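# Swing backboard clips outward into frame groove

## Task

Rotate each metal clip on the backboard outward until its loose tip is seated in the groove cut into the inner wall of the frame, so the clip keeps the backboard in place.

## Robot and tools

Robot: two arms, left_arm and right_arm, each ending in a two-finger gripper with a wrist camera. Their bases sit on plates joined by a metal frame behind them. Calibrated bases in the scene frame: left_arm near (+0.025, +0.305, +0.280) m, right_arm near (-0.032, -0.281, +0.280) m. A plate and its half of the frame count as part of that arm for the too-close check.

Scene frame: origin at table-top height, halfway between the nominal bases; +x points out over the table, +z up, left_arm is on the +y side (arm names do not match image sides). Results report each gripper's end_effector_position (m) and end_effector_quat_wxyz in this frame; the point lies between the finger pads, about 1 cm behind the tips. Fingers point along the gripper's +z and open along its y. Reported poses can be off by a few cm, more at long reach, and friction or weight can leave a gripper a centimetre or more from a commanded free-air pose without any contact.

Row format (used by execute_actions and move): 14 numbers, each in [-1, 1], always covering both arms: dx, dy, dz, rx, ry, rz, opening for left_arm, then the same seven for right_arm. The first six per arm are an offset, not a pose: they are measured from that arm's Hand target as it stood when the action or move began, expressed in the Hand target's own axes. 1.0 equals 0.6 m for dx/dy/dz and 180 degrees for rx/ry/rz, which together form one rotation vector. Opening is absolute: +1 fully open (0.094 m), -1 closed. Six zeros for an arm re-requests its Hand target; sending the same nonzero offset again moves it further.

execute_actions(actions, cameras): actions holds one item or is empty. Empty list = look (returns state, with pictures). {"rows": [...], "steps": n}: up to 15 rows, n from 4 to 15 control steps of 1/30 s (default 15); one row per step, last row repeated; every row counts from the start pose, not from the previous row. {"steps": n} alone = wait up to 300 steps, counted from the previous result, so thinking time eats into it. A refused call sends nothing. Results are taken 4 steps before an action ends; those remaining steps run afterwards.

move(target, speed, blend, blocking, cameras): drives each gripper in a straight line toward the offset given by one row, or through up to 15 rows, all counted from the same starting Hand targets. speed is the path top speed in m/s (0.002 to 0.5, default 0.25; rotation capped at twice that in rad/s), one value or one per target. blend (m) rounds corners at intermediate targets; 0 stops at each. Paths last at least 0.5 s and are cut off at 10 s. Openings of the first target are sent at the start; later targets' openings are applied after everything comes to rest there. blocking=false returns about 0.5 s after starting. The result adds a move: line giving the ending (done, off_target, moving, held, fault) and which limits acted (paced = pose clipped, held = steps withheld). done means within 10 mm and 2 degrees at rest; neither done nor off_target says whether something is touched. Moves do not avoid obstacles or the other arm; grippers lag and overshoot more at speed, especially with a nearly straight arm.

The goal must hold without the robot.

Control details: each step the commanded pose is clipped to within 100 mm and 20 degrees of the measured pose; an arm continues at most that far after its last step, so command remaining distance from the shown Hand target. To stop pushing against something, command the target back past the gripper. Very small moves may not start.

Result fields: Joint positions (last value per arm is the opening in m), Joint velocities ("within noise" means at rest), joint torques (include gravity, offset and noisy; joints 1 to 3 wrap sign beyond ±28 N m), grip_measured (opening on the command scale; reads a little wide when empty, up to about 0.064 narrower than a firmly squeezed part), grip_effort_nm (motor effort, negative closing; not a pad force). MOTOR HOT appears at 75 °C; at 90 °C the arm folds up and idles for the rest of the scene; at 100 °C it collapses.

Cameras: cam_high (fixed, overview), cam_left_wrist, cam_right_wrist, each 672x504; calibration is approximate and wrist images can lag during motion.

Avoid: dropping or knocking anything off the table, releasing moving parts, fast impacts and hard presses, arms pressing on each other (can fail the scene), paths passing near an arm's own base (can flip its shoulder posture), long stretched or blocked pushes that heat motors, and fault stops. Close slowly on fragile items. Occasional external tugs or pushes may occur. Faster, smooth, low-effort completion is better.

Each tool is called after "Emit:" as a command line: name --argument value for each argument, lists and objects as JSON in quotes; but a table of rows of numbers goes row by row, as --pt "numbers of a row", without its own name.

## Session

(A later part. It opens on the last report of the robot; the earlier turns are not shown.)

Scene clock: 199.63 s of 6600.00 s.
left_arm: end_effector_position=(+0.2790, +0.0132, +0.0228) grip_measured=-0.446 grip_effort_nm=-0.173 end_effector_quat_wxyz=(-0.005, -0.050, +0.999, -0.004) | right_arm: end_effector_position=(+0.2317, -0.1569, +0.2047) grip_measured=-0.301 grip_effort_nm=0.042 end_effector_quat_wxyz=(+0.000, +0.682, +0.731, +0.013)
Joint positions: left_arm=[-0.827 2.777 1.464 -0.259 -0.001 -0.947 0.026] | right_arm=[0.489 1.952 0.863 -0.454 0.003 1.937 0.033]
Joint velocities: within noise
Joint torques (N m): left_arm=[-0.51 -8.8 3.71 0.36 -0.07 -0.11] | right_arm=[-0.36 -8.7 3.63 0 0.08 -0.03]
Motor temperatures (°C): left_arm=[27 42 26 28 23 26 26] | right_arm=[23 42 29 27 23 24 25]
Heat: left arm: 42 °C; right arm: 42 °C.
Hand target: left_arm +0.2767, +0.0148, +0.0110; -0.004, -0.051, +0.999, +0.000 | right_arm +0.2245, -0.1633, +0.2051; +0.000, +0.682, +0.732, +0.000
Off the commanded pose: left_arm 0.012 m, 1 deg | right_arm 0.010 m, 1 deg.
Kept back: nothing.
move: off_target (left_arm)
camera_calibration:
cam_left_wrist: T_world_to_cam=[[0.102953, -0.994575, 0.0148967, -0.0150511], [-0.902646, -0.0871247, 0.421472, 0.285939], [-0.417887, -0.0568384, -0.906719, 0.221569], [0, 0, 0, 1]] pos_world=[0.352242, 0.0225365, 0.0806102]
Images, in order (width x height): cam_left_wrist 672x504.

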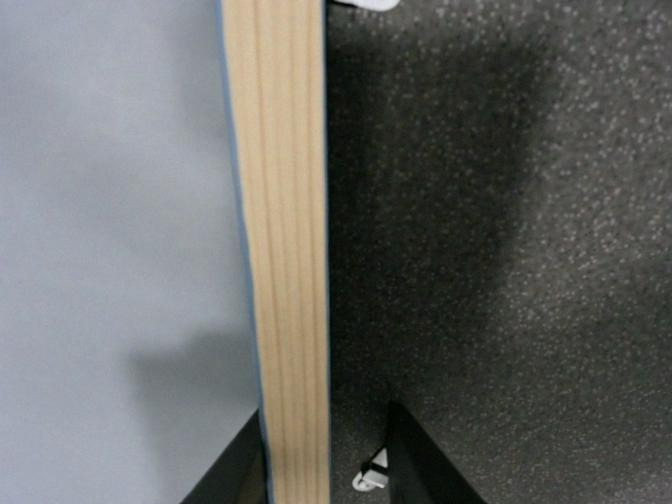

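Emit:
move --pt "0 0 0 0 0 0 -0.55 0 0 0 0 0 0 -0.3" --speed 0.05 --cameras '["cam_left_wrist"]'

Emit:
zoom_image --camera "cam_left_wrist" --region '[230, 340, 530, 504]'

Emit:
move --pt "0 0 0 0 0 0 -0.65 0 0 0 0 0 0 -0.3" --speed 0.05 --cameras '["cam_left_wrist"]'

Emit:
zoom_image --camera "cam_left_wrist" --region '[230, 340, 530, 504]'

Scene clock: 200.57 s of 6600.00 s.
left_arm: end_effector_position=(+0.2791, +0.0148, +0.0228) grip_measured=-0.546 grip_effort_nm=-0.183 end_effector_quat_wxyz=(-0.004, -0.053, +0.999, -0.001) | right_arm: end_effector_position=(+0.2317, -0.1569, +0.2047) grip_measured=-0.301 grip_effort_nm=0.046 end_effector_quat_wxyz=(+0.000, +0.682, +0.731, +0.013)
Joint positions: left_arm=[-0.827 2.777 1.464 -0.263 -0.006 -0.952 0.021] | right_arm=[0.489 1.952 0.863 -0.454 0.003 1.937 0.033]
Joint velocities: within noise
Joint torques (N m): left_arm=[-0.58 -8.8 3.71 0.39 -0.02 -0.07] | right_arm=[-0.09 -8.66 3.43 -0.01 0.1 -0.04]
Motor temperatures (°C): left_arm=[27 42 26 28 23 26 26] | right_arm=[23 42 29 27 23 24 25]
Heat: left arm: 42 °C; right arm: 42 °C.
Hand target: left_arm +0.2767, +0.0147, +0.0110; -0.004, -0.051, +0.999, +0.000 | right_arm +0.2245, -0.1633, +0.2051; +0.000, +0.682, +0.732, +0.000
Off the commanded pose: left_arm 0.012 m, 0 deg | right_arm 0.010 m, 1 deg.
Kept back: nothing.
move: off_target (left_arm)
camera_calibration:
cam_left_wrist: T_world_to_cam=[[0.108555, -0.99406, 0.007797, -0.0148551], [-0.902647, -0.09528, 0.419703, 0.286354], [-0.416467, -0.0525987, -0.907628, 0.221265], [0, 0, 0, 1]] pos_world=[0.352239, 0.0241552, 0.0807587]
Images, in order (width x height): cam_left_wrist 672x504.

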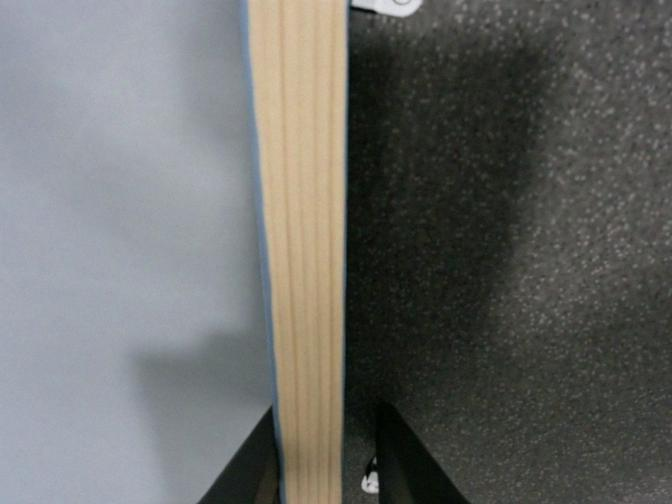

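Scaled by 1.680 from the camera's 672x504 image, which has a finer 960x720 frame.

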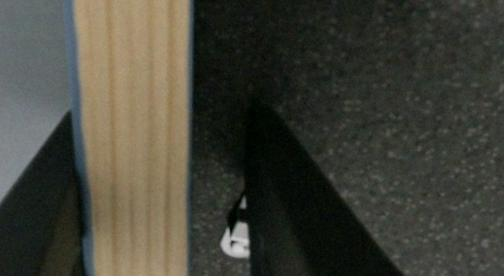

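Scene clock: 201.27 s of 6600.00 s.
left_arm: end_effector_position=(+0.2788, +0.0164, +0.0228) grip_measured=-0.646 grip_effort_nm=-0.193 end_effector_quat_wxyz=(-0.004, -0.053, +0.999, +0.003) | right_arm: end_effector_position=(+0.2317, -0.1569, +0.2047) grip_measured=-0.301 grip_effort_nm=0.046 end_effector_quat_wxyz=(+0.000, +0.682, +0.731, +0.013)
Joint positions: left_arm=[-0.827 2.777 1.464 -0.269 -0.011 -0.952 0.017] | right_arm=[0.489 1.952 0.863 -0.454 0.003 1.937 0.033]
Joint velocities: within noise
Joint torques (N m): left_arm=[-0.57 -8.81 3.69 0.44 0.04 -0.06] | right_arm=[-0.21 -8.59 3.51 -0.03 0.06 -0.07]
Motor temperatures (°C): left_arm=[27 42 26 28 23 26 26] | right_arm=[23 42 29 27 23 24 25]
Heat: left arm: 42 °C; right arm: 42 °C.
Hand target: left_arm +0.2767, +0.0147, +0.0110; -0.004, -0.051, +0.999, +0.000 | right_arm +0.2245, -0.1633, +0.2051; +0.000, +0.682, +0.732, +0.000
Off the commanded pose: left_arm 0.012 m, 0 deg | right_arm 0.010 m, 1 deg.
Kept back: nothing.
move: off_target (left_arm)
camera_calibration:
cam_left_wrist: T_world_to_cam=[[0.10845, -0.994102, 0.000794442, -0.0131107], [-0.902612, -0.0981343, 0.419121, 0.286306], [-0.416571, -0.0461708, -0.90793, 0.221171], [0, 0, 0, 1]] pos_world=[0.351978, 0.0252747, 0.0808213]
Images, in order (width x height): cam_left_wrist 672x504.

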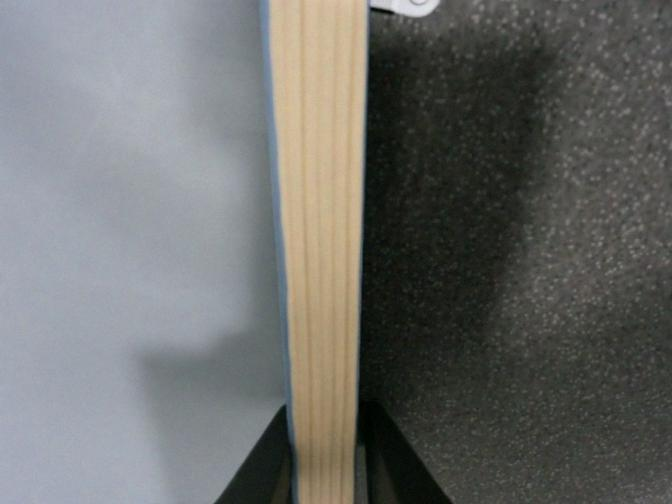

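Scaled by 1.680 from the camera's 672x504 image, which has a finer 960x720 frame.

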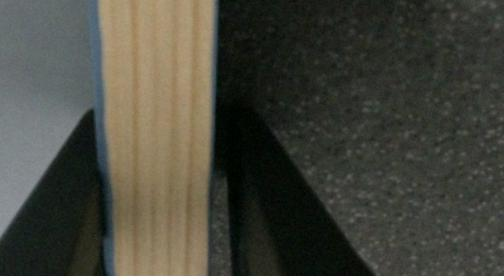

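Emit:
move --pt "0 0 0 0 0 0 -0.85 0 0 0 0 0 0 -0.3" --pt "0 0 0 0 0 0 -0.5 0 0 0 0 0 0 -0.3" --pt "0 0 -0.08 0 0 0 -0.5 0 0 0 0 0 0 -0.3" --speed '[0.05,0.05,0.15]' --cameras '["cam_left_wrist"]'

Emit:
zoom_image --camera "cam_left_wrist" --region '[260, 360, 460, 504]'

Scene clock: 204.27 s of 6600.00 s.
left_arm: end_effector_position=(+0.2798, +0.0155, +0.0518) grip_measured=-0.503 grip_effort_nm=0.164 end_effector_quat_wxyz=(-0.002, -0.054, +0.999, -0.001) | right_arm: end_effector_position=(+0.2317, -0.1569, +0.2047) grip_measured=-0.301 grip_effort_nm=0.046 end_effector_quat_wxyz=(+0.000, +0.682, +0.731, +0.013)
Joint positions: left_arm=[-0.827 2.679 1.409 -0.303 -0.01 -0.954 0.023] | right_arm=[0.489 1.952 0.863 -0.454 0.003 1.937 0.033]
Joint velocities: within noise
Joint torques (N m): left_arm=[-0.66 -14.01 2.04 0.09 0.03 -0.06] | right_arm=[-0.24 -8.57 3.48 -0.04 0.1 -0.03]
Motor temperatures (°C): left_arm=[27 41 26 28 23 26 26] | right_arm=[23 42 29 27 23 24 25]
Heat: left arm: 41 °C; right arm: 42 °C.
Hand target: left_arm +0.2769, +0.0148, +0.0590; -0.004, -0.051, +0.999, +0.000 | right_arm +0.2245, -0.1633, +0.2051; +0.000, +0.682, +0.732, +0.000
Off the commanded pose: left_arm 0.008 m, 0 deg | right_arm 0.010 m, 1 deg.
Kept back: nothing.
move: done; target 2's new opening was sent with left_arm's hand 0.012 m and 1 deg from that target
camera_calibration:
cam_left_wrist: T_world_to_cam=[[0.110072, -0.993884, 0.00892505, -0.0149812], [-0.904623, -0.0964586, 0.415153, 0.27574], [-0.411753, -0.0537707, -0.909708, 0.246729], [0, 0, 0, 1]] pos_world=[0.352681, 0.0249747, 0.11011]
Images, in order (width x height): cam_left_wrist 672x504.

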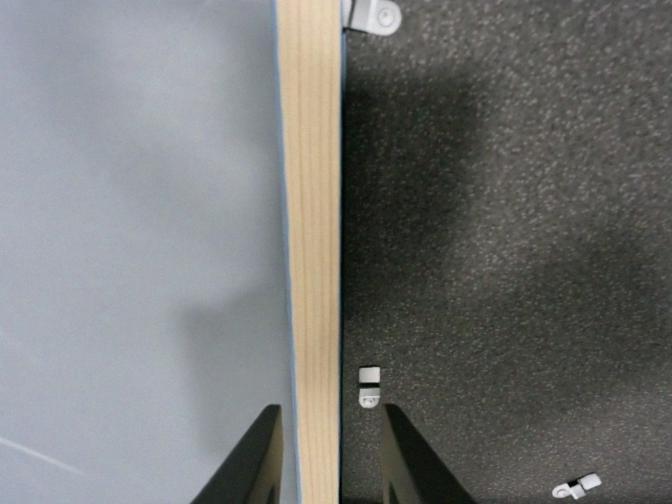

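Scaled by 2.520 from the camera's 672x504 image, which has a finer 960x720 frame.

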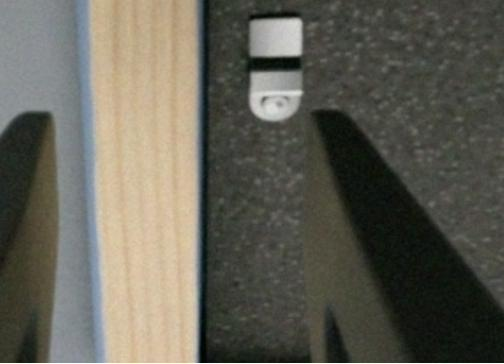

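Emit:
move --pt "-0.0105 -0.0225 0.018 0 0 0 -0.1 0 0 0 0 0 0 -0.3" --speed 0.15 --cameras '["cam_left_wrist"]'

Scene clock: 205.70 s of 6600.00 s.
left_arm: end_effector_position=(+0.2881, +0.0023, +0.0525) grip_measured=-0.103 grip_effort_nm=0.164 end_effector_quat_wxyz=(+0.002, -0.050, +0.999, -0.005) | right_arm: end_effector_position=(+0.2317, -0.1569, +0.2047) grip_measured=-0.301 grip_effort_nm=0.042 end_effector_quat_wxyz=(+0.000, +0.682, +0.731, +0.013)
Joint positions: left_arm=[-0.833 2.702 1.479 -0.337 -0.01 -0.954 0.042] | right_arm=[0.489 1.952 0.863 -0.454 0.003 1.937 0.033]
Joint velocities: within noise
Joint torques (N m): left_arm=[-0.64 -10.56 4.37 0.1 0.03 -0.11] | right_arm=[-0.28 -8.51 3.43 -0.03 0.1 -0.05]
Motor temperatures (°C): left_arm=[27 42 26 28 23 26 26] | right_arm=[23 42 29 27 23 24 25]
Heat: left arm: 42 °C; right arm: 42 °C.
Hand target: left_arm +0.2846, +0.0021, +0.0481; -0.004, -0.051, +0.999, +0.000 | right_arm +0.2245, -0.1633, +0.2051; +0.000, +0.682, +0.732, +0.000
Off the commanded pose: left_arm 0.006 m, 1 deg | right_arm 0.010 m, 1 deg.
Kept back: nothing.
move: done
camera_calibration:
cam_left_wrist: T_world_to_cam=[[0.103678, -0.994442, 0.0183471, -0.0276942], [-0.908343, -0.0871545, 0.409043, 0.282976], [-0.405171, -0.0590741, -0.91233, 0.248352], [0, 0, 0, 1]] pos_world=[0.360536, 0.0117935, 0.111338]
Images, in order (width x height): cam_left_wrist 672x504.

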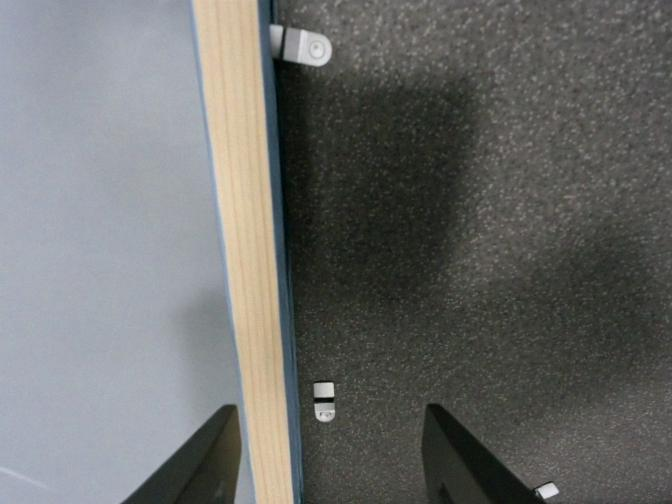

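Emit:
move --pt "0.0155 0.013 0.048 0 0 0 -0.1 0 0 0 0 0 0 -0.3" --speed 0.1 --cameras '["cam_left_wrist"]'

Scene clock: 206.87 s of 6600.00 s.
left_arm: end_effector_position=(+0.2776, +0.0092, +0.0247) grip_measured=-0.103 grip_effort_nm=0.168 end_effector_quat_wxyz=(-0.003, -0.050, +0.999, +0.001) | right_arm: end_effector_position=(+0.2317, -0.1569, +0.2047) grip_measured=-0.301 grip_effort_nm=0.042 end_effector_quat_wxyz=(+0.000, +0.682, +0.731, +0.013)
Joint positions: left_arm=[-0.841 2.777 1.479 -0.278 -0.01 -0.96 0.042] | right_arm=[0.489 1.952 0.863 -0.454 0.003 1.937 0.033]
Joint velocities: within noise
Joint torques (N m): left_arm=[-0.64 -10.76 2.78 0.32 0.02 -0.11] | right_arm=[-0.27 -8.64 3.26 -0.05 0.1 -0.08]
Motor temperatures (°C): left_arm=[27 42 26 28 23 26 26] | right_arm=[23 42 29 27 23 24 25]
Heat: left arm: 42 °C; right arm: 42 °C.
Hand target: left_arm +0.2743, +0.0089, +0.0194; -0.004, -0.051, +0.999, +0.000 | right_arm +0.2245, -0.1633, +0.2051; +0.000, +0.682, +0.732, +0.000
Off the commanded pose: left_arm 0.006 m, 0 deg | right_arm 0.010 m, 1 deg.
Kept back: nothing.
move: done
camera_calibration:
cam_left_wrist: T_world_to_cam=[[0.102449, -0.994722, 0.00560557, -0.0185163], [-0.904252, -0.0907803, 0.417237, 0.284118], [-0.414526, -0.0478145, -0.908781, 0.2215], [0, 0, 0, 1]] pos_world=[0.350629, 0.0179647, 0.0828545]
Images, in order (width x height): cam_left_wrist 672x504.

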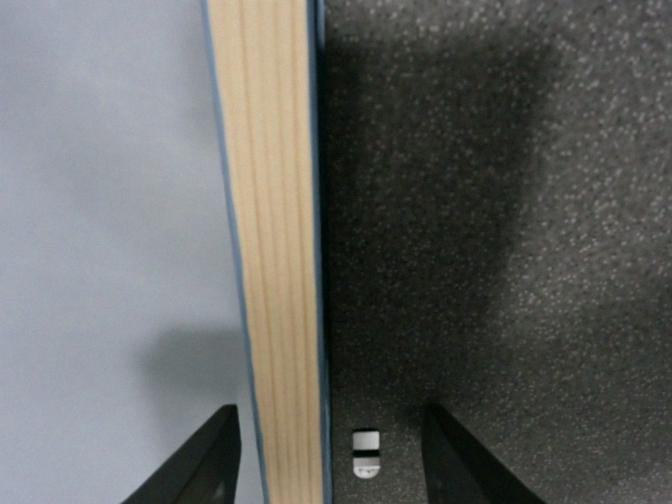

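Emit:
move --pt "0.0015 0.0015 0.0145 0 0 0 -0.1 0 0 0 0 0 0 -0.3" --pt "0.0015 0.0015 0.0145 0 0 0 -0.45 0 0 0 0 0 0 -0.3" --speed 0.05 --cameras '["cam_left_wrist"]'

Emit:
zoom_image --camera "cam_left_wrist" --region '[260, 360, 460, 504]'

Scene clock: 208.30 s of 6600.00 s.
left_arm: end_effector_position=(+0.2778, +0.0088, +0.0229) grip_measured=-0.446 grip_effort_nm=-0.173 end_effector_quat_wxyz=(-0.001, -0.051, +0.999, -0.001) | right_arm: end_effector_position=(+0.2317, -0.1569, +0.2047) grip_measured=-0.301 grip_effort_nm=0.042 end_effector_quat_wxyz=(+0.000, +0.682, +0.731, +0.013)
Joint positions: left_arm=[-0.841 2.782 1.479 -0.27 -0.01 -0.963 0.026] | right_arm=[0.489 1.952 0.863 -0.454 0.003 1.937 0.033]
Joint velocities: within noise
Joint torques (N m): left_arm=[-0.64 -8.96 3.36 0.4 0.03 -0.1] | right_arm=[-0.27 -8.76 3.48 -0.03 0.1 -0.07]
Motor temperatures (°C): left_arm=[27 41 26 28 23 26 26] | right_arm=[23 42 29 27 23 24 25]
Heat: left arm: 41 °C; right arm: 42 °C.
Hand target: left_arm +0.2732, +0.0096, +0.0108; -0.004, -0.051, +0.999, +0.000 | right_arm +0.2245, -0.1633, +0.2051; +0.000, +0.682, +0.732, +0.000
Off the commanded pose: left_arm 0.013 m, 0 deg | right_arm 0.010 m, 1 deg.
Kept back: nothing.
move: off_target (left_arm); target 2's new opening was sent with left_arm's hand 0.013 m and 0 deg from that target
camera_calibration:
cam_left_wrist: T_world_to_cam=[[0.104381, -0.994498, 0.00883053, -0.0195917], [-0.905333, -0.0913392, 0.414765, 0.28541], [-0.411677, -0.0512881, -0.909886, 0.219219], [0, 0, 0, 1]] pos_world=[0.350684, 0.0178286, 0.0812587]
Images, in order (width x height): cam_left_wrist 672x504.

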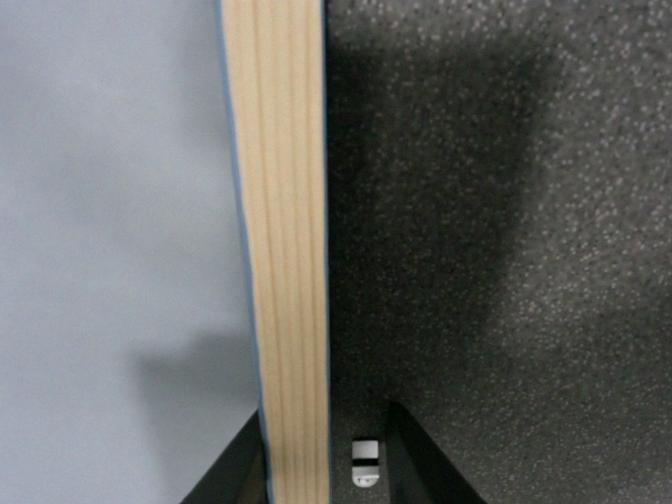

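Scaled by 2.520 from the camera's 672x504 image, which has a finer 960x720 frame.

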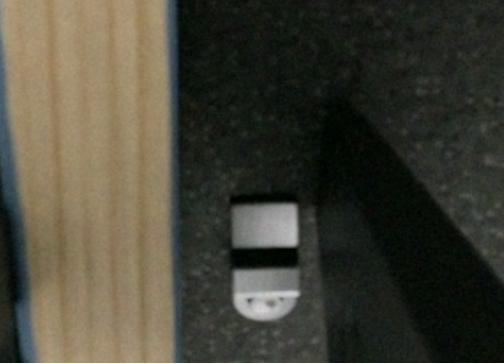

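Emit:
move --pt "0 0 0 0 0 0 -0.56 0 0 0 0 0 0 -0.3" --speed 0.05 --cameras '["cam_left_wrist"]'

Emit:
zoom_image --camera "cam_left_wrist" --region '[260, 360, 460, 504]'

Emit:
move --pt "0 0 0 0 0 0 -0.66 0 0 0 0 0 0 -0.3" --speed 0.05 --cameras '["cam_left_wrist"]'

Emit:
zoom_image --camera "cam_left_wrist" --region '[260, 360, 460, 504]'

Scene clock: 209.23 s of 6600.00 s.
left_arm: end_effector_position=(+0.2775, +0.0101, +0.0229) grip_measured=-0.556 grip_effort_nm=-0.198 end_effector_quat_wxyz=(-0.002, -0.052, +0.999, +0.002) | right_arm: end_effector_position=(+0.2317, -0.1569, +0.2047) grip_measured=-0.301 grip_effort_nm=0.042 end_effector_quat_wxyz=(+0.000, +0.682, +0.731, +0.013)
Joint positions: left_arm=[-0.841 2.782 1.479 -0.275 -0.014 -0.965 0.021] | right_arm=[0.489 1.952 0.863 -0.454 0.003 1.937 0.033]
Joint velocities: within noise
Joint torques (N m): left_arm=[-0.64 -8.96 3.34 0.44 0.07 -0.09] | right_arm=[-0.23 -8.68 3.48 -0.08 0.11 -0.06]
Motor temperatures (°C): left_arm=[27 41 26 28 23 26 26] | right_arm=[23 42 29 27 23 24 25]
Heat: left arm: 41 °C; right arm: 42 °C.
Hand target: left_arm +0.2733, +0.0096, +0.0108; -0.004, -0.051, +0.999, +0.000 | right_arm +0.2245, -0.1633, +0.2051; +0.000, +0.682, +0.732, +0.000
Off the commanded pose: left_arm 0.013 m, 0 deg | right_arm 0.010 m, 1 deg.
Kept back: nothing.
move: off_target (left_arm)
camera_calibration:
cam_left_wrist: T_world_to_cam=[[0.106583, -0.9943, 0.00279262, -0.0187046], [-0.904867, -0.0958316, 0.414767, 0.28514], [-0.412136, -0.0467342, -0.909923, 0.219233], [0, 0, 0, 1]] pos_world=[0.350361, 0.0189731, 0.0812706]
Images, in order (width x height): cam_left_wrist 672x504.

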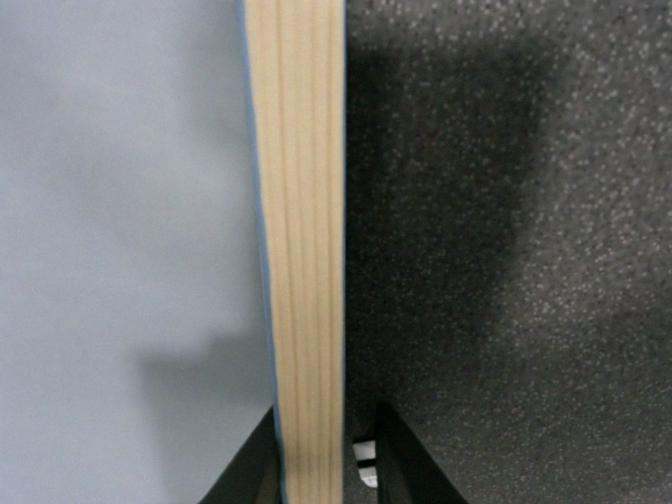

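Scaled by 2.520 from the camera's 672x504 image, which has a finer 960x720 frame.

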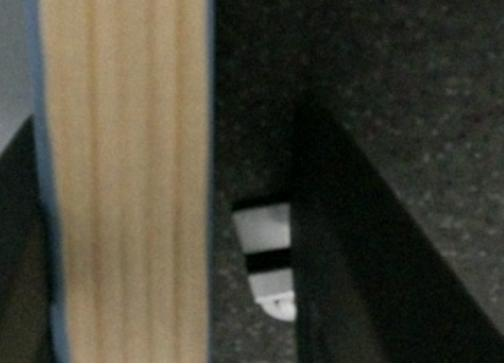

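Scene clock: 209.93 s of 6600.00 s.
left_arm: end_effector_position=(+0.2770, +0.0114, +0.0229) grip_measured=-0.656 grip_effort_nm=-0.208 end_effector_quat_wxyz=(-0.002, -0.052, +0.999, +0.005) | right_arm: end_effector_position=(+0.2317, -0.1569, +0.2047) grip_measured=-0.301 grip_effort_nm=0.037 end_effector_quat_wxyz=(+0.000, +0.682, +0.731, +0.013)
Joint positions: left_arm=[-0.841 2.782 1.479 -0.28 -0.016 -0.965 0.016] | right_arm=[0.489 1.952 0.863 -0.454 0.003 1.937 0.033]
Joint velocities: within noise
Joint torques (N m): left_arm=[-0.66 -8.96 3.34 0.47 0.1 -0.09] | right_arm=[-0.25 -8.66 3.48 -0.02 0.09 -0.05]
Motor temperatures (°C): left_arm=[27 41 26 28 23 26 26] | right_arm=[23 42 29 27 23 24 25]
Heat: left arm: 41 °C; right arm: 42 °C.
Hand target: left_arm +0.2732, +0.0096, +0.0108; -0.004, -0.051, +0.999, +0.000 | right_arm +0.2245, -0.1633, +0.2051; +0.000, +0.682, +0.732, +0.000
Off the commanded pose: left_arm 0.013 m, 1 deg | right_arm 0.010 m, 1 deg.
Kept back: nothing.
move: off_target (left_arm)
camera_calibration:
cam_left_wrist: T_world_to_cam=[[0.106495, -0.994309, -0.00280578, -0.0172665], [-0.904376, -0.0980346, 0.415324, 0.284731], [-0.413235, -0.0416924, -0.909669, 0.219361], [0, 0, 0, 1]] pos_world=[0.34999, 0.019891, 0.0812418]
Images, in order (width x height): cam_left_wrist 672x504.

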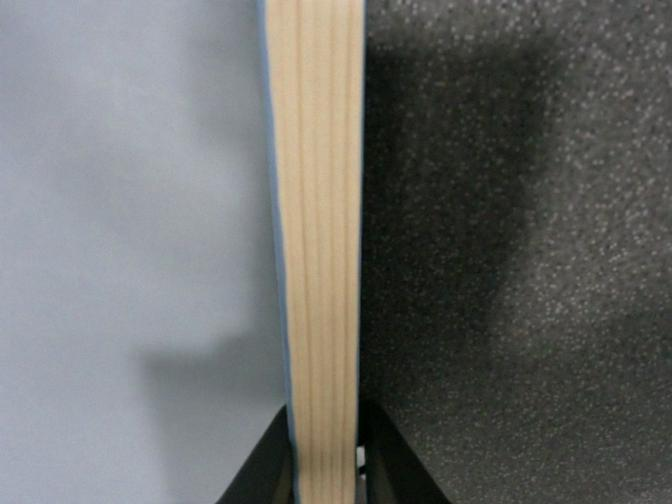

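Scaled by 2.520 from the camera's 672x504 image, which has a finer 960x720 frame.

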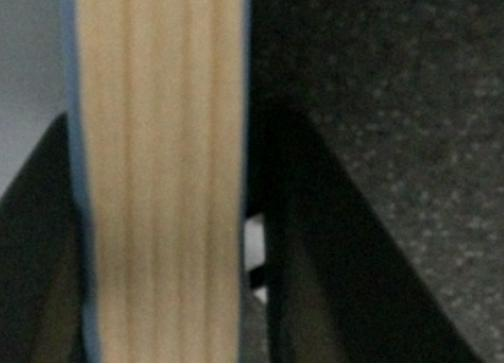

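Emit:
move --pt "0 0 0 0 0 0 -0.85 0 0 0 0 0 0 -0.3" --speed 0.05 --cameras '["cam_left_wrist"]'

Emit:
zoom_image --camera "cam_left_wrist" --region '[260, 360, 460, 504]'

Emit:
move --pt "0 0 0 0 0 0 -0.5 0 0 0 0 0 0 -0.3" --pt "0 0 -0.08 0 0 0 -0.5 0 0 0 0 0 0 -0.3" --speed '[0.05,0.15]' --cameras '["cam_left_wrist"]'

Emit:
zoom_image --camera "cam_left_wrist" --region '[260, 360, 460, 504]'

Scene clock: 210.90 s of 6600.00 s.
left_arm: end_effector_position=(+0.2769, +0.0119, +0.0229) grip_measured=-0.768 grip_effort_nm=-1.009 end_effector_quat_wxyz=(-0.002, -0.054, +0.998, +0.006) | right_arm: end_effector_position=(+0.2317, -0.1569, +0.2047) grip_measured=-0.301 grip_effort_nm=0.046 end_effector_quat_wxyz=(+0.000, +0.682, +0.731, +0.013)
Joint positions: left_arm=[-0.841 2.782 1.479 -0.282 -0.018 -0.97 0.011] | right_arm=[0.489 1.952 0.863 -0.454 0.003 1.937 0.033]
Joint velocities: within noise
Joint torques (N m): left_arm=[-0.64 -8.96 3.32 0.49 0.11 -0.04] | right_arm=[-0.32 -8.53 3.48 -0.1 0.09 -0.08]
Motor temperatures (°C): left_arm=[27 41 26 28 23 26 26] | right_arm=[23 42 29 27 23 24 25]
Heat: left arm: 41 °C; right arm: 42 °C.
Hand target: left_arm +0.2732, +0.0096, +0.0108; -0.004, -0.051, +0.999, +0.000 | right_arm +0.2245, -0.1633, +0.2051; +0.000, +0.682, +0.732, +0.000
Off the commanded pose: left_arm 0.013 m, 1 deg | right_arm 0.010 m, 1 deg.
Kept back: nothing.
move: off_target (left_arm)
camera_calibration:
cam_left_wrist: T_world_to_cam=[[0.11176, -0.993721, -0.00525983, -0.0181306], [-0.90383, -0.103848, 0.4151, 0.284611], [-0.413039, -0.0416376, -0.909761, 0.219294], [0, 0, 0, 1]] pos_world=[0.349844, 0.0206704, 0.0812678]
Images, in order (width x height): cam_left_wrist 672x504.

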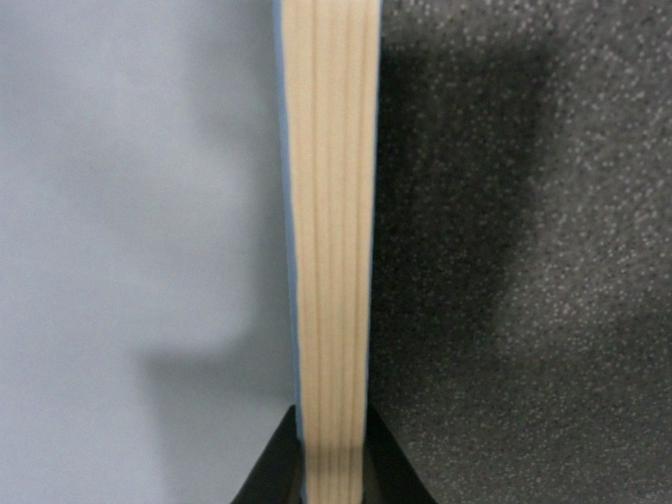

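Scaled by 2.520 from the camera's 672x504 image, which has a finer 960x720 frame.

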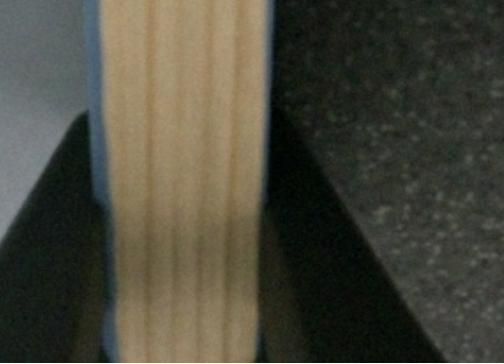

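Scene clock: 212.47 s of 6600.00 s.
left_arm: end_effector_position=(+0.2767, +0.0103, +0.0515) grip_measured=-0.503 grip_effort_nm=0.159 end_effector_quat_wxyz=(-0.001, -0.054, +0.999, -0.001) | right_arm: end_effector_position=(+0.2317, -0.1569, +0.2047) grip_measured=-0.301 grip_effort_nm=0.042 end_effector_quat_wxyz=(+0.000, +0.682, +0.731, +0.013)
Joint positions: left_arm=[-0.842 2.684 1.419 -0.308 -0.011 -0.97 0.023] | right_arm=[0.489 1.952 0.863 -0.454 0.003 1.937 0.033]
Joint velocities: within noise
Joint torques (N m): left_arm=[-0.65 -14.02 2.09 0.07 0.04 -0.05] | right_arm=[-0.16 -8.69 3.4 -0.03 0.08 -0.07]
Motor temperatures (°C): left_arm=[27 41 26 28 23 26 26] | right_arm=[23 42 29 27 23 24 25]
Heat: left arm: 41 °C; right arm: 42 °C.
Hand target: left_arm +0.2737, +0.0096, +0.0588; -0.004, -0.051, +0.999, +0.000 | right_arm +0.2245, -0.1633, +0.2051; +0.000, +0.682, +0.732, +0.000
Off the commanded pose: left_arm 0.008 m, 0 deg | right_arm 0.010 m, 1 deg.
Kept back: nothing.
move: done
camera_calibration:
cam_left_wrist: T_world_to_cam=[[0.111207, -0.993757, 0.00891639, -0.0201479], [-0.904903, -0.097547, 0.414288, 0.272676], [-0.410832, -0.0541403, -0.910102, 0.244712], [0, 0, 0, 1]] pos_world=[0.349522, 0.0198254, 0.109927]
Images, in order (width x height): cam_left_wrist 672x504.

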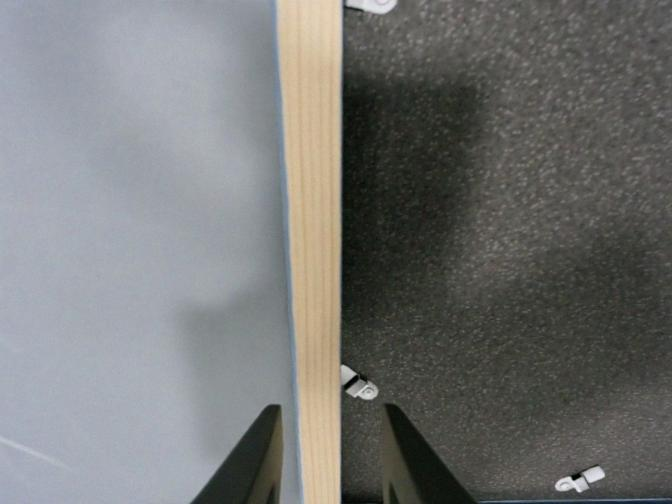

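Scaled by 2.520 from the camera's 672x504 image, which has a finer 960x720 frame.

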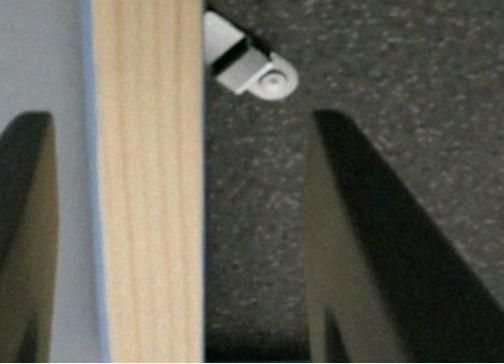

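Emit:
move --pt "-0.0147 -0.0147 0.018 0 0 0 -0.2 0 0 0 0 0 0 -0.3" --speed 0.15 --cameras '[]'

Scene clock: 213.73 s of 6600.00 s.
left_arm: end_effector_position=(+0.2851, +0.0005, +0.0524) grip_measured=-0.203 grip_effort_nm=0.168 end_effector_quat_wxyz=(+0.002, -0.054, +0.999, -0.005) | right_arm: end_effector_position=(+0.2317, -0.1569, +0.2047) grip_measured=-0.301 grip_effort_nm=0.051 end_effector_quat_wxyz=(+0.000, +0.682, +0.731, +0.013)
Joint positions: left_arm=[-0.842 2.702 1.475 -0.335 -0.01 -0.97 0.037] | right_arm=[0.489 1.952 0.863 -0.454 0.003 1.937 0.033]
Joint velocities: within noise
Joint torques (N m): left_arm=[-0.2 -10.55 4.37 0.1 0.03 0.01] | right_arm=[-0.18 -8.54 3.37 -0.04 0.07 -0.09]
Motor temperatures (°C): left_arm=[27 41 26 28 23 26 26] | right_arm=[23 42 29 27 23 24 25]
Heat: left arm: 41 °C; right arm: 42 °C.
Hand target: left_arm +0.2832, +0.0018, +0.0479; -0.004, -0.051, +0.999, +0.000 | right_arm +0.2245, -0.1633, +0.2051; +0.000, +0.682, +0.732, +0.000
Off the commanded pose: left_arm 0.005 m, 1 deg | right_arm 0.010 m, 1 deg.
Kept back: nothing.
move: done
No camera images: "cameras" was empty.

Emit:
move --pt "0.0125 0.0125 0.048 0 0 0 -0.2 0 0 0 0 0 0 -0.3" --speed 0.1 --cameras '["cam_left_wrist"]'

Scene clock: 214.87 s of 6600.00 s.
left_arm: end_effector_position=(+0.2755, +0.0110, +0.0237) grip_measured=-0.203 grip_effort_nm=0.168 end_effector_quat_wxyz=(-0.005, -0.054, +0.999, +0.003) | right_arm: end_effector_position=(+0.2317, -0.1569, +0.2047) grip_measured=-0.301 grip_effort_nm=0.046 end_effector_quat_wxyz=(+0.000, +0.682, +0.731, +0.013)
Joint positions: left_arm=[-0.842 2.778 1.475 -0.28 -0.01 -0.97 0.037] | right_arm=[0.489 1.952 0.863 -0.454 0.003 1.937 0.033]
Joint velocities: within noise
Joint torques (N m): left_arm=[-0.53 -10.67 3.28 0.3 0.04 -0.03] | right_arm=[-0.16 -8.64 3.4 -0.06 0.09 -0.07]
Motor temperatures (°C): left_arm=[27 41 26 28 23 26 26] | right_arm=[23 42 29 27 23 24 25]
Heat: left arm: 41 °C; right arm: 42 °C.
Hand target: left_arm +0.2748, +0.0085, +0.0191; -0.004, -0.051, +0.999, +0.000 | right_arm +0.2245, -0.1633, +0.2051; +0.000, +0.682, +0.732, +0.000
Off the commanded pose: left_arm 0.005 m, 1 deg | right_arm 0.010 m, 1 deg.
Kept back: nothing.
move: done
camera_calibration:
cam_left_wrist: T_world_to_cam=[[0.111087, -0.993811, -0.000330123, -0.0188043], [-0.901689, -0.10093, 0.42044, 0.282183], [-0.417871, -0.0464079, -0.90732, 0.220739], [0, 0, 0, 1]] pos_world=[0.348771, 0.0200367, 0.0816335]
Images, in order (width x height): cam_left_wrist 672x504.

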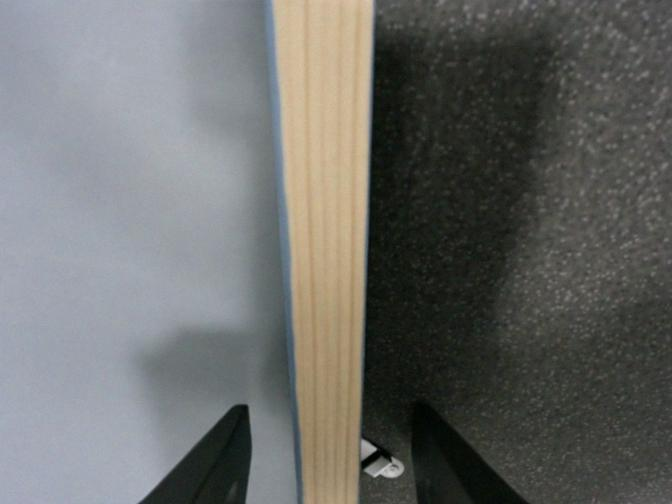

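Emit:
move --pt "-0.0045 -0.0025 0.016 0 0 0 -0.2 0 0 0 0 0 0 -0.3" --speed 0.05 --cameras '["cam_left_wrist"]'

Scene clock: 215.80 s of 6600.00 s.
left_arm: end_effector_position=(+0.2805, +0.0042, +0.0227) grip_measured=-0.203 grip_effort_nm=0.164 end_effector_quat_wxyz=(-0.001, -0.054, +0.999, -0.004) | right_arm: end_effector_position=(+0.2317, -0.1569, +0.2047) grip_measured=-0.301 grip_effort_nm=0.046 end_effector_quat_wxyz=(+0.000, +0.682, +0.731, +0.013)
Joint positions: left_arm=[-0.842 2.789 1.5 -0.277 -0.007 -0.97 0.037] | right_arm=[0.489 1.952 0.863 -0.454 0.003 1.937 0.033]
Joint velocities: within noise
Joint torques (N m): left_arm=[-0.24 -8.69 3.89 0.34 0 0] | right_arm=[-0.32 -8.73 3.33 -0.04 0.09 -0.08]
Motor temperatures (°C): left_arm=[27 41 26 28 23 26 26] | right_arm=[23 42 29 27 23 24 25]
Heat: left arm: 41 °C; right arm: 42 °C.
Hand target: left_arm +0.2775, +0.0072, +0.0095; -0.004, -0.051, +0.999, +0.000 | right_arm +0.2245, -0.1633, +0.2051; +0.000, +0.682, +0.732, +0.000
Off the commanded pose: left_arm 0.014 m, 1 deg | right_arm 0.010 m, 1 deg.
Kept back: nothing.
move: off_target (left_arm)
camera_calibration:
cam_left_wrist: T_world_to_cam=[[0.111264, -0.993665, 0.0157924, -0.0265097], [-0.90524, -0.09478, 0.414194, 0.287523], [-0.410074, -0.0603808, -0.910051, 0.219544], [0, 0, 0, 1]] pos_world=[0.353257, 0.014166, 0.0811242]
Images, in order (width x height): cam_left_wrist 672x504.

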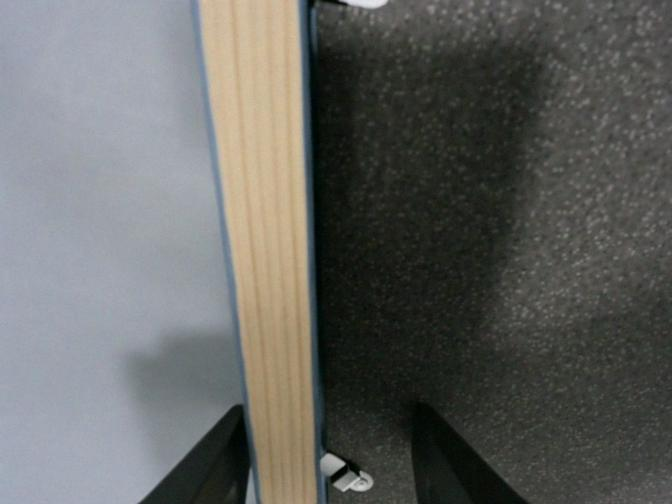

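Emit:
move --pt "0 0 0 0 0 0 -0.5 0 0 0 0 0 0 -0.3" --pt "0 0 0 0 0 0 -0.85 0 0 0 0 0 0 -0.3" --speed 0.05 --cameras '[]'

Emit:
move --pt "0 0 0 0 0 0 -0.5 0 0 0 0 0 0 -0.3" --pt "0 0 -0.08 0 0 0 -0.5 0 0 0 0 0 0 -0.3" --speed '[0.05,0.15]' --cameras '["cam_left_wrist"]'

Emit:
zoom_image --camera "cam_left_wrist" --region '[260, 360, 460, 504]'

Scene clock: 218.03 s of 6600.00 s.
left_arm: end_effector_position=(+0.2795, +0.0074, +0.0228) grip_measured=-0.768 grip_effort_nm=-1.004 end_effector_quat_wxyz=(-0.003, -0.056, +0.998, +0.002) | right_arm: end_effector_position=(+0.2317, -0.1569, +0.2047) grip_measured=-0.301 grip_effort_nm=0.046 end_effector_quat_wxyz=(+0.000, +0.682, +0.731, +0.013)
Joint positions: left_arm=[-0.84 2.789 1.501 -0.291 -0.011 -0.972 0.011] | right_arm=[0.489 1.952 0.863 -0.454 0.003 1.937 0.033]
Joint velocities: within noise
Joint torques (N m): left_arm=[-0.36 -8.68 3.85 0.44 0.03 0.01] | right_arm=[-0.21 -8.68 3.28 -0.03 0.11 -0.07]
Motor temperatures (°C): left_arm=[27 41 26 28 23 26 26] | right_arm=[23 42 29 27 23 24 25]
Heat: left arm: 41 °C; right arm: 42 °C.
Hand target: left_arm +0.2775, +0.0073, +0.0095; -0.004, -0.051, +0.999, +0.000 | right_arm +0.2245, -0.1633, +0.2051; +0.000, +0.682, +0.732, +0.000
Off the commanded pose: left_arm 0.013 m, 1 deg | right_arm 0.010 m, 1 deg.
Kept back: nothing.
move: off_target (left_arm); target 2's new opening was sent with left_arm's hand 0.014 m and 1 deg from that target
No camera images: "cameras" was empty.

Scene clock: 219.60 s of 6600.00 s.
left_arm: end_effector_position=(+0.2798, +0.0069, +0.0501) grip_measured=-0.503 grip_effort_nm=0.159 end_effector_quat_wxyz=(-0.002, -0.056, +0.998, -0.002) | right_arm: end_effector_position=(+0.2317, -0.1569, +0.2047) grip_measured=-0.301 grip_effort_nm=0.042 end_effector_quat_wxyz=(+0.000, +0.682, +0.731, +0.013)
Joint positions: left_arm=[-0.84 2.698 1.447 -0.322 -0.008 -0.972 0.023] | right_arm=[0.489 1.952 0.863 -0.454 0.003 1.937 0.033]
Joint velocities: within noise
Joint torques (N m): left_arm=[-0.43 -14.15 2.21 0.08 0.01 0] | right_arm=[-0.2 -8.77 3.58 -0.05 0.12 -0.05]
Motor temperatures (°C): left_arm=[27 41 26 28 23 26 26] | right_arm=[23 42 29 27 23 24 25]
Heat: left arm: 41 °C; right arm: 42 °C.
Hand target: left_arm +0.2779, +0.0072, +0.0575; -0.004, -0.051, +0.999, +0.000 | right_arm +0.2245, -0.1633, +0.2051; +0.000, +0.682, +0.732, +0.000
Off the commanded pose: left_arm 0.008 m, 1 deg | right_arm 0.010 m, 1 deg.
Kept back: nothing.
move: done
camera_calibration:
cam_left_wrist: T_world_to_cam=[[0.114259, -0.993397, 0.010395, -0.0247487], [-0.903753, -0.0995923, 0.416307, 0.275271], [-0.412523, -0.0569614, -0.909165, 0.244905], [0, 0, 0, 1]] pos_world=[0.352634, 0.0167798, 0.108319]
Images, in order (width x height): cam_left_wrist 672x504.

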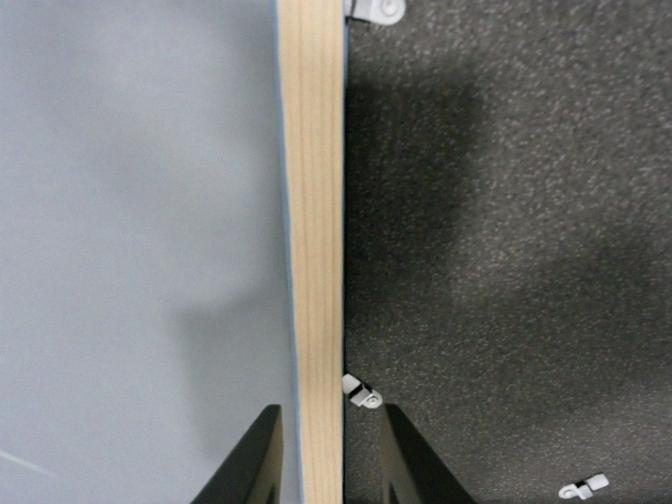

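Scaled by 2.520 from the camera's 672x504 image, which has a finer 960x720 frame.

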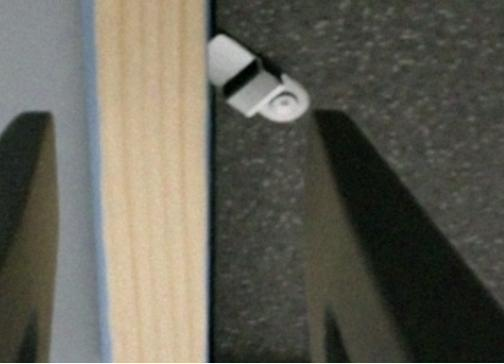

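Emit:
execute_actions --actions '[]'

Emit:
zoom_image --camera "cam_left_wrist" --region '[220, 280, 520, 504]'

Scene clock: 220.57 s of 6600.00 s.
left_arm: end_effector_position=(+0.2793, +0.0075, +0.0501) grip_measured=-0.503 grip_effort_nm=0.154 end_effector_quat_wxyz=(-0.003, -0.056, +0.998, -0.001) | right_arm: end_effector_position=(+0.2317, -0.1569, +0.2047) grip_measured=-0.301 grip_effort_nm=0.042 end_effector_quat_wxyz=(+0.000, +0.682, +0.731, +0.013)
Joint positions: left_arm=[-0.84 2.698 1.447 -0.325 -0.008 -0.972 0.023] | right_arm=[0.489 1.952 0.863 -0.454 0.003 1.937 0.033]
Joint velocities: within noise
Joint torques (N m): left_arm=[-0.44 -14.15 2.15 0.08 0 0] | right_arm=[-0.18 -8.64 3.49 -0.04 0.09 -0.06]
Motor temperatures (°C): left_arm=[27 41 26 28 23 26 26] | right_arm=[23 42 29 27 23 24 25]
Heat: left arm: 41 °C; right arm: 42 °C.
Hand target: left_arm +0.2779, +0.0072, +0.0575; -0.004, -0.051, +0.999, +0.000 | right_arm +0.2245, -0.1633, +0.2051; +0.000, +0.682, +0.732, +0.000
Off the commanded pose: left_arm 0.008 m, 1 deg | right_arm 0.010 m, 1 deg.
Steps of this call (1-29: nothing new was sent). Readings (end_effector_position of left_arm | right_arm):
1: (+0.2796, +0.0070, +0.0501) | (+0.2317, -0.1569, +0.2047)
2: (+0.2795, +0.0072, +0.0501) | (+0.2317, -0.1569, +0.2047)
4: (+0.2794, +0.0073, +0.0501) | (+0.2317, -0.1569, +0.2047)
8: (+0.2793, +0.0074, +0.0501) | (+0.2317, -0.1569, +0.2047)
29: the state above
camera_calibration:
cam_left_wrist: T_world_to_cam=[[0.114236, -0.993422, 0.00786938, -0.0239876], [-0.902927, -0.10052, 0.417873, 0.274579], [-0.414333, -0.0548416, -0.908471, 0.245191], [0, 0, 0, 1]] pos_world=[0.352256, 0.0172174, 0.108198]
cam_right_wrist: T_world_to_cam=[[-0.99705, -0.073051, -0.0235513, 0.225397], [-0.0757481, 0.887016, 0.455483, 0.100519], [-0.0123831, 0.455923, -0.889933, 0.342056], [0, 0, 0, 1]] pos_world=[0.236582, -0.228648, 0.263931]

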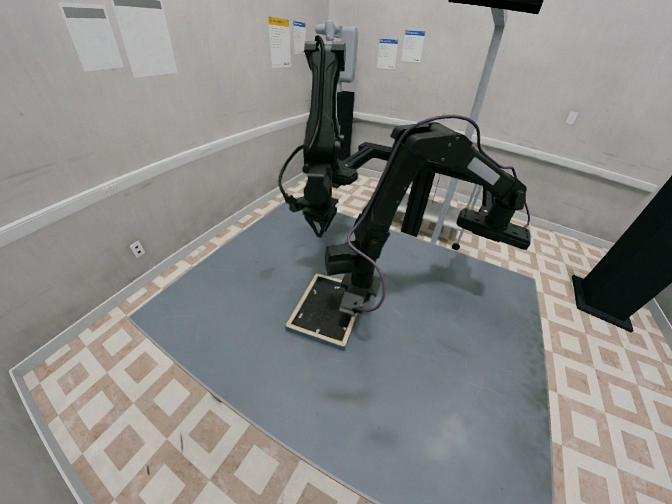

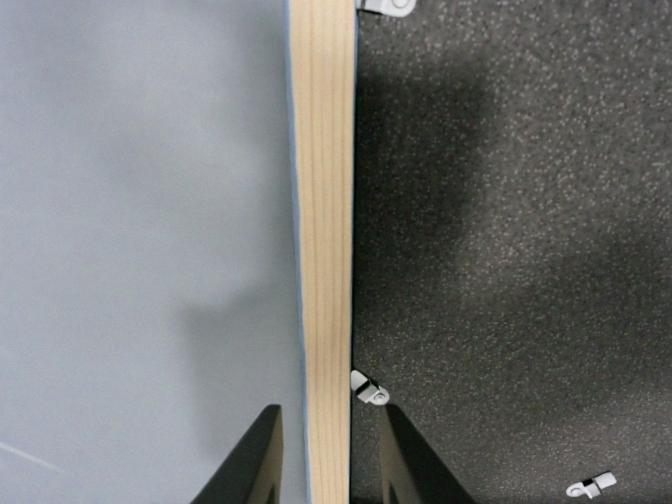

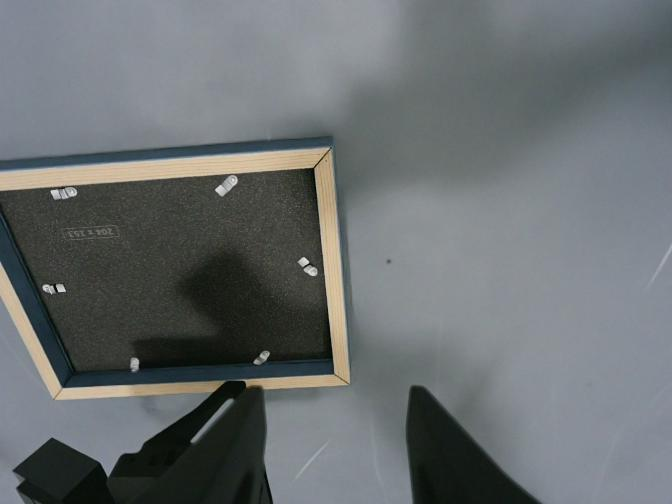

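Scaled by 1.680 from the camera's 672x504 image, which has a finer 960x720 frame.

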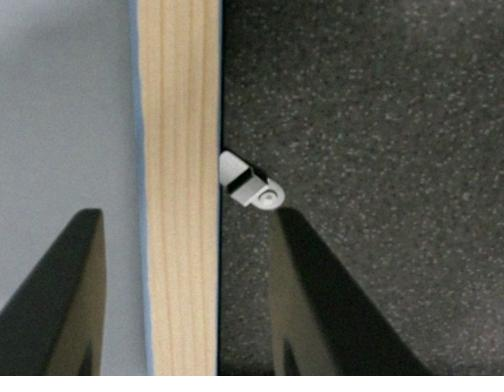

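Emit:
move --target '[-0.0059, -0.0093, 0.0158, 0,0,0, -0.05, 0,0,0,0,0,0,-0.3]' --speed 0.05 --cameras '["cam_left_wrist"]'

Scene clock: 221.83 s of 6600.00 s.
left_arm: end_effector_position=(+0.2847, +0.0012, +0.0531) grip_measured=-0.053 grip_effort_nm=0.164 end_effector_quat_wxyz=(+0.001, -0.056, +0.998, -0.006) | right_arm: end_effector_position=(+0.2317, -0.1569, +0.2047) grip_measured=-0.301 grip_effort_nm=0.046 end_effector_quat_wxyz=(+0.000, +0.682, +0.731, +0.013)
Joint positions: left_arm=[-0.84 2.698 1.469 -0.332 -0.008 -0.972 0.045] | right_arm=[0.489 1.952 0.863 -0.454 0.003 1.937 0.033]
Joint velocities: within noise
Joint torques (N m): left_arm=[-0.47 -10.4 4.31 0.11 0 0] | right_arm=[-0.08 -8.62 3.47 -0.06 0.12 -0.08]
Motor temperatures (°C): left_arm=[27 41 26 28 23 26 26] | right_arm=[23 42 29 27 23 24 25]
Heat: left arm: 41 °C; right arm: 42 °C.
Hand target: left_arm +0.2819, +0.0021, +0.0479; -0.004, -0.051, +0.999, +0.000 | right_arm +0.2245, -0.1633, +0.2051; +0.000, +0.682, +0.732, +0.000
Off the commanded pose: left_arm 0.006 m, 1 deg | right_arm 0.010 m, 1 deg.
Kept back: nothing.
move: done
camera_calibration:
cam_left_wrist: T_world_to_cam=[[0.113923, -0.993291, 0.0198649, -0.0314007], [-0.906861, -0.0958025, 0.410396, 0.279103], [-0.40574, -0.0647683, -0.911691, 0.247597], [0, 0, 0, 1]] pos_world=[0.357145, 0.0115851, 0.111812]
Images, in order (width x height): cam_left_wrist 672x504.

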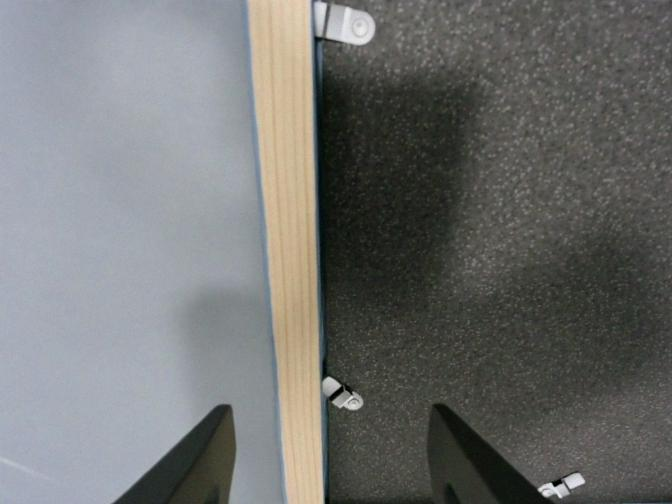

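Emit:
move --target '[0.0148, 0.0065, 0.048, 0,0,0, -0.05, 0,0,0,0,0,0,-0.3]' --speed 0.05 --cameras '["cam_left_wrist"]'

Scene clock: 223.30 s of 6600.00 s.
left_arm: end_effector_position=(+0.2715, +0.0100, +0.0239) grip_measured=-0.053 grip_effort_nm=0.164 end_effector_quat_wxyz=(-0.007, -0.051, +0.999, +0.005) | right_arm: end_effector_position=(+0.2317, -0.1569, +0.2047) grip_measured=-0.301 grip_effort_nm=0.032 end_effector_quat_wxyz=(+0.000, +0.682, +0.731, +0.013)
Joint positions: left_arm=[-0.85 2.777 1.472 -0.284 -0.008 -0.972 0.045] | right_arm=[0.489 1.952 0.863 -0.454 0.003 1.937 0.033]
Joint velocities: within noise
Joint torques (N m): left_arm=[-0.68 -10.4 3.97 0.29 0 -0.11] | right_arm=[-0.2 -8.66 3.55 -0.06 0.09 -0.08]
Motor temperatures (°C): left_arm=[27 41 26 28 23 26 26] | right_arm=[23 42 29 27 23 24 25]
Heat: left arm: 41 °C; right arm: 42 °C.
Hand target: left_arm +0.2725, +0.0051, +0.0193; -0.004, -0.052, +0.999, +0.000 | right_arm +0.2245, -0.1633, +0.2051; +0.000, +0.682, +0.732, +0.000
Off the commanded pose: left_arm 0.007 m, 1 deg | right_arm 0.010 m, 1 deg.
Kept back: nothing.
move: done
camera_calibration:
cam_left_wrist: T_world_to_cam=[[0.104216, -0.99455, -0.00317728, -0.0173843], [-0.900085, -0.0956757, 0.425079, 0.27776], [-0.423066, -0.0414404, -0.905151, 0.220506], [0, 0, 0, 1]] pos_world=[0.345108, 0.0184232, 0.0814653]
Images, in order (width x height): cam_left_wrist 672x504.

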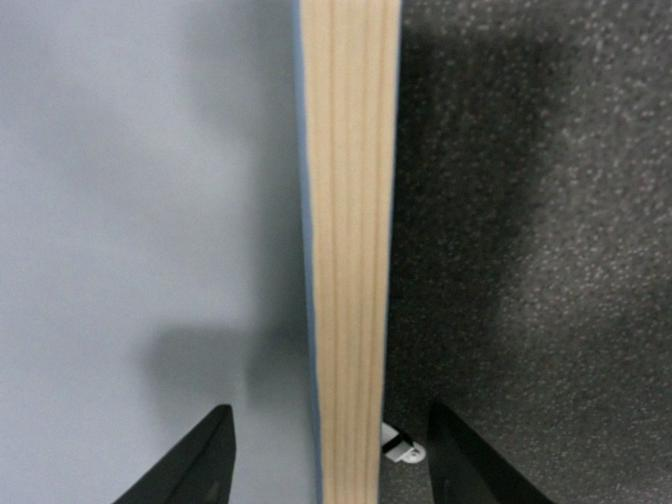

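Emit:
move --target '[-0.0110, -0.0108, -0.006, 0,0,0, -0.05, 0,0,0,0,0,0,-0.3]' --speed 0.05 --cameras '["cam_left_wrist"]'

Scene clock: 224.30 s of 6600.00 s.
left_arm: end_effector_position=(+0.2827, -0.0032, +0.0284) grip_measured=-0.053 grip_effort_nm=0.164 end_effector_quat_wxyz=(+0.002, -0.051, +0.999, -0.008) | right_arm: end_effector_position=(+0.2317, -0.1569, +0.2047) grip_measured=-0.301 grip_effort_nm=0.046 end_effector_quat_wxyz=(+0.000, +0.682, +0.731, +0.013)
Joint positions: left_arm=[-0.85 2.78 1.516 -0.293 -0.008 -0.972 0.045] | right_arm=[0.489 1.952 0.863 -0.454 0.003 1.937 0.033]
Joint velocities: within noise
Joint torques (N m): left_arm=[-0.29 -10.47 4.22 0.11 0 -0.08] | right_arm=[-0.16 -8.61 3.43 -0.03 0.09 -0.07]
Motor temperatures (°C): left_arm=[27 41 26 28 23 26 26] | right_arm=[23 42 29 27 23 24 25]
Heat: left arm: 41 °C; right arm: 42 °C.
Hand target: left_arm +0.2798, -0.0007, +0.0228; -0.004, -0.052, +0.999, +0.000 | right_arm +0.2245, -0.1633, +0.2051; +0.000, +0.682, +0.732, +0.000
Off the commanded pose: left_arm 0.007 m, 1 deg | right_arm 0.010 m, 1 deg.
Kept back: nothing.
move: done
camera_calibration:
cam_left_wrist: T_world_to_cam=[[0.104444, -0.994257, 0.0233404, -0.0324799], [-0.908655, -0.085859, 0.408625, 0.287584], [-0.404274, -0.0638868, -0.912404, 0.223613], [0, 0, 0, 1]] pos_world=[0.355108, 0.0066842, 0.0872695]
Images, in order (width x height): cam_left_wrist 672x504.

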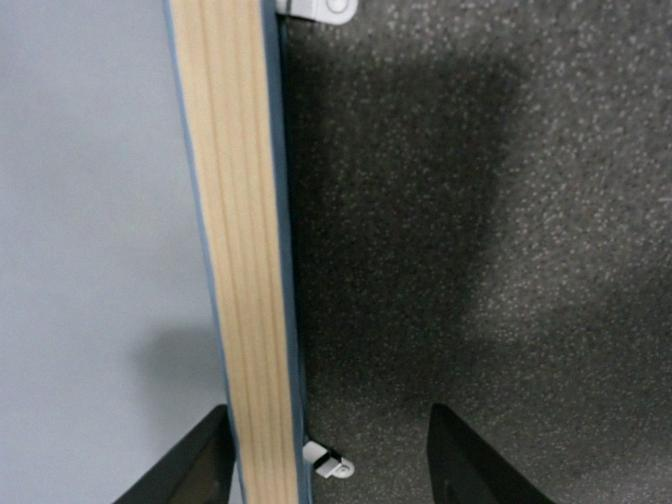

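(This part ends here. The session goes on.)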